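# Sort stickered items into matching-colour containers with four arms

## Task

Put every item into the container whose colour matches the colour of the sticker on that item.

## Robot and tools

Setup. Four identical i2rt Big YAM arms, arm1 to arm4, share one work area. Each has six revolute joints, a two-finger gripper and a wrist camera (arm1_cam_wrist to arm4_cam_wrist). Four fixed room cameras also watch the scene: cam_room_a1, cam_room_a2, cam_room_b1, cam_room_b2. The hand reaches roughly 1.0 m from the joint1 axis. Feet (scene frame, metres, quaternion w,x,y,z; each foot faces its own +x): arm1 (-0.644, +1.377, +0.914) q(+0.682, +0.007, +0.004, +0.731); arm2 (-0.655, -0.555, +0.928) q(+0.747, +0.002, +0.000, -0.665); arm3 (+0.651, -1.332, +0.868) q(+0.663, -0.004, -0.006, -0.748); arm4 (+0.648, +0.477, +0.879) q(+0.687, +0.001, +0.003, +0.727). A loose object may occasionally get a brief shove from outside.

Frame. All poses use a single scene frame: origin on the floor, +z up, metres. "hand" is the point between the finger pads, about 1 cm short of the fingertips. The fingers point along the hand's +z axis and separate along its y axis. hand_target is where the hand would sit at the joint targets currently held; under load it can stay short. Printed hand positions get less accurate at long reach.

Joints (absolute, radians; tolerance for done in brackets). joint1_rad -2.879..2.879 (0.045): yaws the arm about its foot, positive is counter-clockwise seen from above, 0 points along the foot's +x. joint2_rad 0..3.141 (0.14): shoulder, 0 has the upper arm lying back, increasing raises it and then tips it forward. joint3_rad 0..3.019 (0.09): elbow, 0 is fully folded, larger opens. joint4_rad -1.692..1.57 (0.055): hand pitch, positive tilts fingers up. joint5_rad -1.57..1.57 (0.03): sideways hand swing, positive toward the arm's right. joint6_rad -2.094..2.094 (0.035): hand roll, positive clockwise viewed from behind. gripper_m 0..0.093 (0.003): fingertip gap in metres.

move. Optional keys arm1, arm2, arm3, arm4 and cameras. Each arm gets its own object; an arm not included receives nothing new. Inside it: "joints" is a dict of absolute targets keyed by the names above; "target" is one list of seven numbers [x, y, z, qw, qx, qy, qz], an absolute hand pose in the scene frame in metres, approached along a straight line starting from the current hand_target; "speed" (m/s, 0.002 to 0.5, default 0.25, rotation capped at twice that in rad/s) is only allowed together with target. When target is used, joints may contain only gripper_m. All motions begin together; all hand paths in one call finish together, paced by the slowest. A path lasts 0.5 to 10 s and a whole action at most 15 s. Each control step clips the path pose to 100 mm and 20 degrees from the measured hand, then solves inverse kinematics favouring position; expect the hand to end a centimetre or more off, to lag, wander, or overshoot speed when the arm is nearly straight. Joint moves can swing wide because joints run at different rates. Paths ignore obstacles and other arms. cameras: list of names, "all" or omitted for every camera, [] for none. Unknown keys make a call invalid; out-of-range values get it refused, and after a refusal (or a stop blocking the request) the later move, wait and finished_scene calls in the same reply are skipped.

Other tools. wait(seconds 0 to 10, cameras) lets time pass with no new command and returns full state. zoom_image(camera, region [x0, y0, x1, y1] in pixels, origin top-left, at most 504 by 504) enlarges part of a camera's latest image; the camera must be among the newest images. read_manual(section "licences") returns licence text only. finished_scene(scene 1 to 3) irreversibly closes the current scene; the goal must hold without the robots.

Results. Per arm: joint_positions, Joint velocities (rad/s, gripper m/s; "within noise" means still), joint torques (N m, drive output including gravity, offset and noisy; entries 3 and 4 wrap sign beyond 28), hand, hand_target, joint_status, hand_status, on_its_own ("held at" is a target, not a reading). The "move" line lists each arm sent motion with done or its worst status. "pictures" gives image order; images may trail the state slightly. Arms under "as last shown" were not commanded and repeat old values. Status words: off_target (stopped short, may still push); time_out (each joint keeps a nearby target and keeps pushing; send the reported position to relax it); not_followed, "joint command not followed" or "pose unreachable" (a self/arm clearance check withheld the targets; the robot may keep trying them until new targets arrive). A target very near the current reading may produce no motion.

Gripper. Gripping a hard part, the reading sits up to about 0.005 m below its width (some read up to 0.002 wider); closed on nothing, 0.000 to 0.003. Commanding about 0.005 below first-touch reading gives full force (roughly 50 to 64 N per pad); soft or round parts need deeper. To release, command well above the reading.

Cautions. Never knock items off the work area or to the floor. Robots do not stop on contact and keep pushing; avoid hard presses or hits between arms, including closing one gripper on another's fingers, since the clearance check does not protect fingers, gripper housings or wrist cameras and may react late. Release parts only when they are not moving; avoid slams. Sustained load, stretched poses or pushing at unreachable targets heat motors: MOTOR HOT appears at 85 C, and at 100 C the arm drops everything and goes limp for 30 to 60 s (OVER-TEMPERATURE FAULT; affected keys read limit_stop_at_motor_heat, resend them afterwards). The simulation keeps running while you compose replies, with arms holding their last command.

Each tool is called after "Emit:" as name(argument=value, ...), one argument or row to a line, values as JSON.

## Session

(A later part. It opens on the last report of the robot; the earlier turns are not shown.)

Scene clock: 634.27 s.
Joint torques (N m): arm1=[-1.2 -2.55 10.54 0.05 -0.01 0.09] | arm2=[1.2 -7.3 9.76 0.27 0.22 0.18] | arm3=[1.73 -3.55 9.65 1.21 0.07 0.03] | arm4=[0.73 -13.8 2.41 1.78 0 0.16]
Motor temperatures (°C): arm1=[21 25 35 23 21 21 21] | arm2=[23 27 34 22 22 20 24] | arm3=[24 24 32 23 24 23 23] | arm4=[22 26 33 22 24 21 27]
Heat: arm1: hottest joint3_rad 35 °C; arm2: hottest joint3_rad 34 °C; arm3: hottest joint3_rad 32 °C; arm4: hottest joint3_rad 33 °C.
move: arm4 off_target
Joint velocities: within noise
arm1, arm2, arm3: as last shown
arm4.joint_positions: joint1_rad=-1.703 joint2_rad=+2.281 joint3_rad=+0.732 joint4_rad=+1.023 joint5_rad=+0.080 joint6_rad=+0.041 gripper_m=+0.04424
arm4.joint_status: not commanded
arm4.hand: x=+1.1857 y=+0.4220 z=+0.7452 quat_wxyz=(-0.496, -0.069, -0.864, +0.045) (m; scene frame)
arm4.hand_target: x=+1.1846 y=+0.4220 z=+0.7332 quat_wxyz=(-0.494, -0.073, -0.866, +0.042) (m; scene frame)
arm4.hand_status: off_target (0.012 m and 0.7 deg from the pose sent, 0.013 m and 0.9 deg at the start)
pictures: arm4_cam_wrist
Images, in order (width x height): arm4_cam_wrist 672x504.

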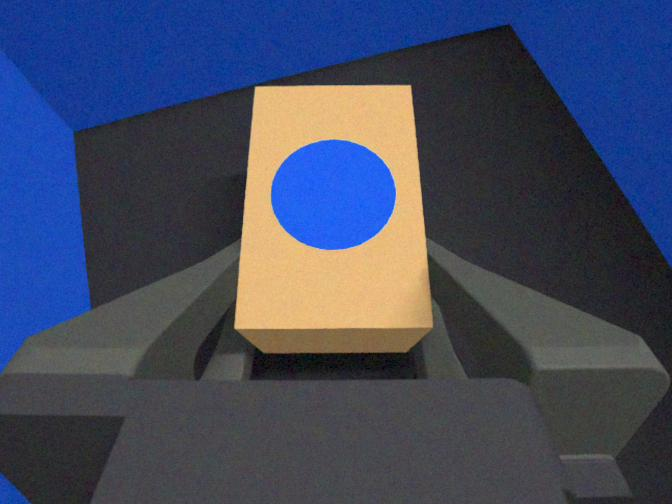

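Emit:
move(
  arm4={"target": [1.185, 0.422, 0.728, 0.4938, 0.0727, 0.8656, -0.0415], "speed": 0.04},
  cameras=[],
)

Emit:
move(
  arm4={"joints": {"gripper_m": 0.052}},
  cameras=[],
)

Emit:
move(
  arm4={"joints": {"gripper_m": 0.075}},
  cameras=["arm4_cam_wrist"],
)

Scene clock: 639.93 s.
Joint torques (N m): arm1=[-0.67 -2.61 10.66 0.16 0.04 0.14] | arm2=[1.03 -7.24 9.78 0.25 0.22 0.19] | arm3=[1.85 -3.6 9.68 1.16 0.07 0.03] | arm4=[0.85 -13.45 2.19 1.66 0.01 0.16]
Motor temperatures (°C): arm1=[21 25 35 23 21 21 21] | arm2=[23 27 34 22 22 20 24] | arm3=[24 24 32 23 24 23 23] | arm4=[22 25 32 22 24 21 27]
Heat: arm1: hottest joint3_rad 35 °C; arm2: hottest joint3_rad 34 °C; arm3: hottest joint3_rad 32 °C; arm4: hottest joint3_rad 32 °C.
move: arm4 off_target
Joint velocities: within noise
arm1.joint_positions: joint1_rad=-2.247 joint2_rad=+0.983 joint3_rad=+1.012 joint4_rad=-1.579 joint5_rad=-0.006 joint6_rad=+0.007 gripper_m=+0.08496
arm1.joint_status: not commanded
arm1.hand: x=-0.4299 y=+1.2312 z=+1.1591 quat_wxyz=(-0.003, -0.302, -0.953, +0.002) (m; scene frame)
arm1.hand_target: x=-0.4301 y=+1.2350 z=+1.1600 quat_wxyz=(+0.000, -0.301, -0.954, +0.000) (m; scene frame)
arm1.hand_status: not commanded
arm2, arm3: as last shown
arm4.joint_positions: joint1_rad=-1.703 joint2_rad=+2.290 joint3_rad=+0.739 joint4_rad=+1.039 joint5_rad=+0.080 joint6_rad=+0.041 gripper_m=+0.04424
arm4.joint_status: not commanded
arm4.hand: x=+1.1886 y=+0.4218 z=+0.7452 quat_wxyz=(-0.502, -0.069, -0.861, +0.045) (m; scene frame)
arm4.hand_target: x=+1.1844 y=+0.4220 z=+0.7285 quat_wxyz=(-0.494, -0.073, -0.866, +0.042) (m; scene frame)
arm4.hand_status: off_target (0.018 m and 1.2 deg from the pose sent, 0.017 m and 0.7 deg at the start)
pictures: none
No camera images: "cameras" was empty.

Scene clock: 640.53 s.
Joint torques (N m): arm1=[-1.14 -2.9 10.22 0.03 -0.03 0.09] | arm2=[1.2 -7.3 9.77 0.24 0.21 0.18] | arm3=[1.79 -3.43 9.65 1.18 0.06 0.04] | arm4=[0.44 -14.62 2.07 1.59 0 0.12]
Motor temperatures (°C): arm1=[21 25 35 23 21 21 21] | arm2=[23 27 34 22 22 20 24] | arm3=[24 24 32 23 24 23 23] | arm4=[22 25 32 22 24 21 27]
Heat: arm1: hottest joint3_rad 35 °C; arm2: hottest joint3_rad 34 °C; arm3: hottest joint3_rad 32 °C; arm4: hottest joint3_rad 32 °C.
move: arm4 done
Joint velocities: within noise
arm1, arm3: as last shown
arm2.joint_positions: joint1_rad=+2.122 joint2_rad=+1.087 joint3_rad=+1.051 joint4_rad=-1.509 joint5_rad=-0.001 joint6_rad=+1.562 gripper_m=+0.09191
arm2.joint_status: not commanded
arm2.hand: x=-0.4248 y=-0.3742 z=+1.1670 quat_wxyz=(-0.005, -0.432, -0.902, -0.014) (m; scene frame)
arm2.hand_target: x=-0.4300 y=-0.3770 z=+1.1602 quat_wxyz=(+0.000, -0.435, -0.900, +0.000) (m; scene frame)
arm2.hand_status: not commanded
arm4.joint_positions: joint1_rad=-1.703 joint2_rad=+2.304 joint3_rad=+0.740 joint4_rad=+1.039 joint5_rad=+0.080 joint6_rad=+0.041 gripper_m=+0.05191
arm4.joint_status: all done
arm4.hand: x=+1.1850 y=+0.4221 z=+0.7378 quat_wxyz=(-0.496, -0.069, -0.864, +0.045) (m; scene frame)
arm4.hand_target: x=+1.1843 y=+0.4221 z=+0.7284 quat_wxyz=(-0.493, -0.073, -0.866, +0.042) (m; scene frame)
arm4.hand_status: not commanded
pictures: none
No camera images: "cameras" was empty.

Scene clock: 641.03 s.
Joint torques (N m): arm1=[-0.62 -2.43 10.52 0.09 0.02 0.11] | arm2=[1.14 -7.18 9.83 0.24 0.22 0.18] | arm3=[1.85 -3.43 9.69 1.16 0.06 0.03] | arm4=[0.67 -14.56 2.09 1.7 0.02 0.13]
Motor temperatures (°C): arm1=[21 25 35 23 21 21 21] | arm2=[23 27 34 22 22 20 24] | arm3=[24 24 32 23 24 23 23] | arm4=[22 25 32 22 24 21 27]
Heat: arm1: hottest joint3_rad 35 °C; arm2: hottest joint3_rad 34 °C; arm3: hottest joint3_rad 32 °C; arm4: hottest joint3_rad 32 °C.
move: arm4 done
Joint velocities: within noise
arm1, arm2, arm3: as last shown
arm4.joint_positions: joint1_rad=-1.703 joint2_rad=+2.304 joint3_rad=+0.740 joint4_rad=+1.039 joint5_rad=+0.080 joint6_rad=+0.041 gripper_m=+0.07489
arm4.joint_status: all done
arm4.hand: x=+1.1850 y=+0.4221 z=+0.7378 quat_wxyz=(-0.496, -0.069, -0.864, +0.045) (m; scene frame)
arm4.hand_target: x=+1.1843 y=+0.4221 z=+0.7284 quat_wxyz=(-0.493, -0.073, -0.866, +0.042) (m; scene frame)
arm4.hand_status: not commanded
pictures: arm4_cam_wrist
Images, in order (width x height): arm4_cam_wrist 672x504.

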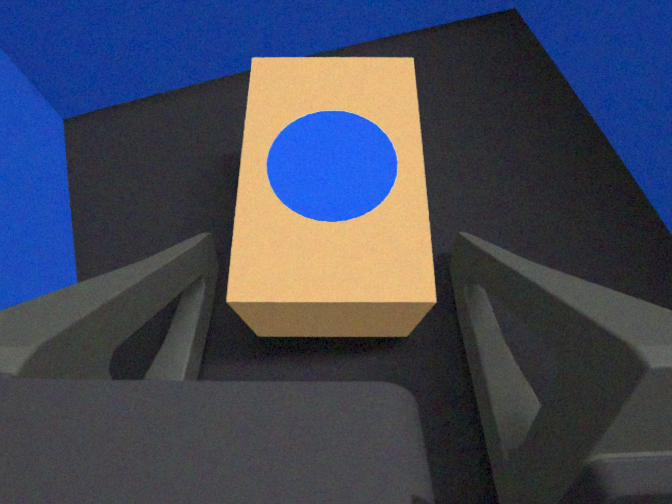

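Down. Retreat.

Emit:
move(
  arm4={"target": [1.09, 0.43, 0.83, 0.4938, 0.0727, 0.8656, -0.0415], "speed": 0.15},
  cameras=[],
)

Emit:
move(
  arm4={"target": [1.06, 0.435, 1.08, 0.4938, 0.0727, 0.8656, -0.0415], "speed": 0.25},
  cameras=["arm4_cam_wrist", "cam_room_a2"],
)

Scene clock: 645.60 s.
Joint torques (N m): arm1=[-0.62 -2.37 10.3 -0.02 -0.03 0.11] | arm2=[0.91 -7.24 9.77 0.28 0.22 0.18] | arm3=[1.85 -3.43 9.66 1.18 0.08 0.03] | arm4=[0.97 -12.57 1.37 0.95 0.03 0.12]
Motor temperatures (°C): arm1=[21 25 35 23 21 21 21] | arm2=[23 27 34 22 22 20 24] | arm3=[24 24 32 23 24 23 23] | arm4=[22 25 32 22 24 21 27]
Heat: arm1: hottest joint3_rad 35 °C; arm2: hottest joint3_rad 34 °C; arm3: hottest joint3_rad 32 °C; arm4: hottest joint3_rad 32 °C.
move: arm4 done
Joint velocities: within noise
arm1, arm2: as last shown
arm3.joint_positions: joint1_rad=+1.681 joint2_rad=+0.994 joint3_rad=+1.678 joint4_rad=-1.600 joint5_rad=-0.001 joint6_rad=-0.008 gripper_m=+0.09398
arm3.joint_status: not commanded
arm3.hand: x=+0.9681 y=-1.3281 z=+1.3992 quat_wxyz=(-0.322, +0.001, -0.947, +0.009) (m; scene frame)
arm3.hand_target: x=+0.9697 y=-1.3251 z=+1.4071 quat_wxyz=(-0.330, +0.002, -0.944, +0.007) (m; scene frame)
arm3.hand_status: not commanded
arm4.joint_positions: joint1_rad=-1.705 joint2_rad=+1.945 joint3_rad=+0.400 joint4_rad=+1.022 joint5_rad=+0.080 joint6_rad=+0.041 gripper_m=+0.07489
arm4.joint_status: not commanded
arm4.hand: x=+1.0911 y=+0.4284 z=+0.8309 quat_wxyz=(-0.497, -0.070, -0.864, +0.045) (m; scene frame)
arm4.hand_target: x=+1.0900 y=+0.4301 z=+0.8300 quat_wxyz=(-0.494, -0.073, -0.866, +0.041) (m; scene frame)
arm4.hand_status: done (0.002 m and 0.7 deg from the pose sent, 0.133 m and 0.6 deg at the start)
pictures: none
No camera images: "cameras" was empty.

Scene clock: 647.30 s.
Joint torques (N m): arm1=[-1.2 -2.67 10.44 0.27 0.01 0.12] | arm2=[1.08 -7.36 9.76 0.25 0.23 0.19] | arm3=[1.9 -3.6 9.66 1.17 0.07 0.03] | arm4=[1.73 -4.48 11.6 0.87 0.22 0.16]
Motor temperatures (°C): arm1=[21 25 35 23 21 21 21] | arm2=[23 27 34 22 22 20 24] | arm3=[24 24 32 23 24 23 23] | arm4=[22 25 32 22 24 21 26]
Heat: arm1: hottest joint3_rad 35 °C; arm2: hottest joint3_rad 34 °C; arm3: hottest joint3_rad 32 °C; arm4: hottest joint3_rad 32 °C.
move: arm4 off_target
Joint velocities: within noise
arm1, arm2, arm3: as last shown
arm4.joint_positions: joint1_rad=-1.705 joint2_rad=+0.918 joint3_rad=+0.493 joint4_rad=-0.125 joint5_rad=+0.080 joint6_rad=+0.043 gripper_m=+0.07489
arm4.joint_status: not commanded
arm4.hand: x=+1.0495 y=+0.4326 z=+1.0644 quat_wxyz=(-0.486, -0.071, -0.870, +0.045) (m; scene frame)
arm4.hand_target: x=+1.0593 y=+0.4351 z=+1.0801 quat_wxyz=(-0.494, -0.073, -0.865, +0.041) (m; scene frame)
arm4.hand_status: off_target (0.019 m and 1.1 deg from the pose sent, 0.251 m and 0.7 deg at the start)
pictures: arm4_cam_wrist, cam_room_a2
Images, in order (width x height): arm4_cam_wrist 672x504, cam_room_a2 672x504.

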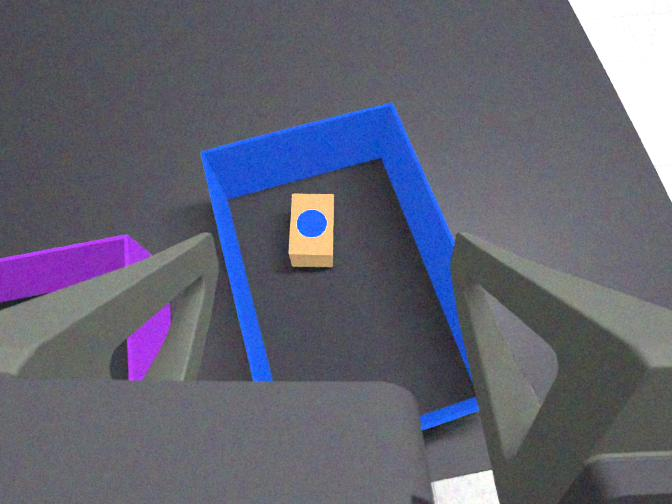

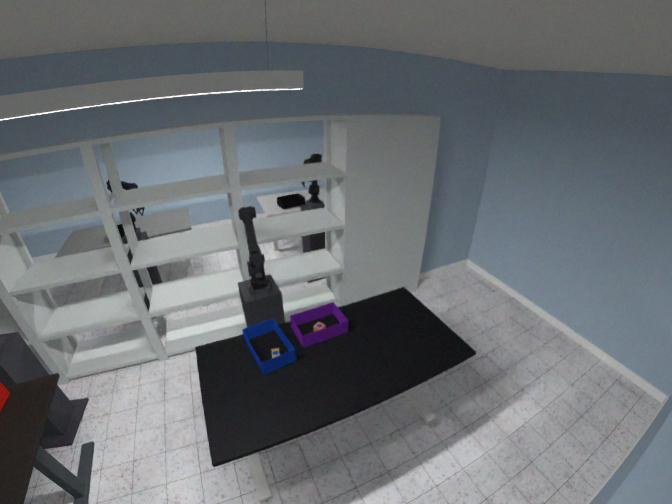

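Emit:
finished_scene(
  scene=1,
)

The scene is finished: the task was done.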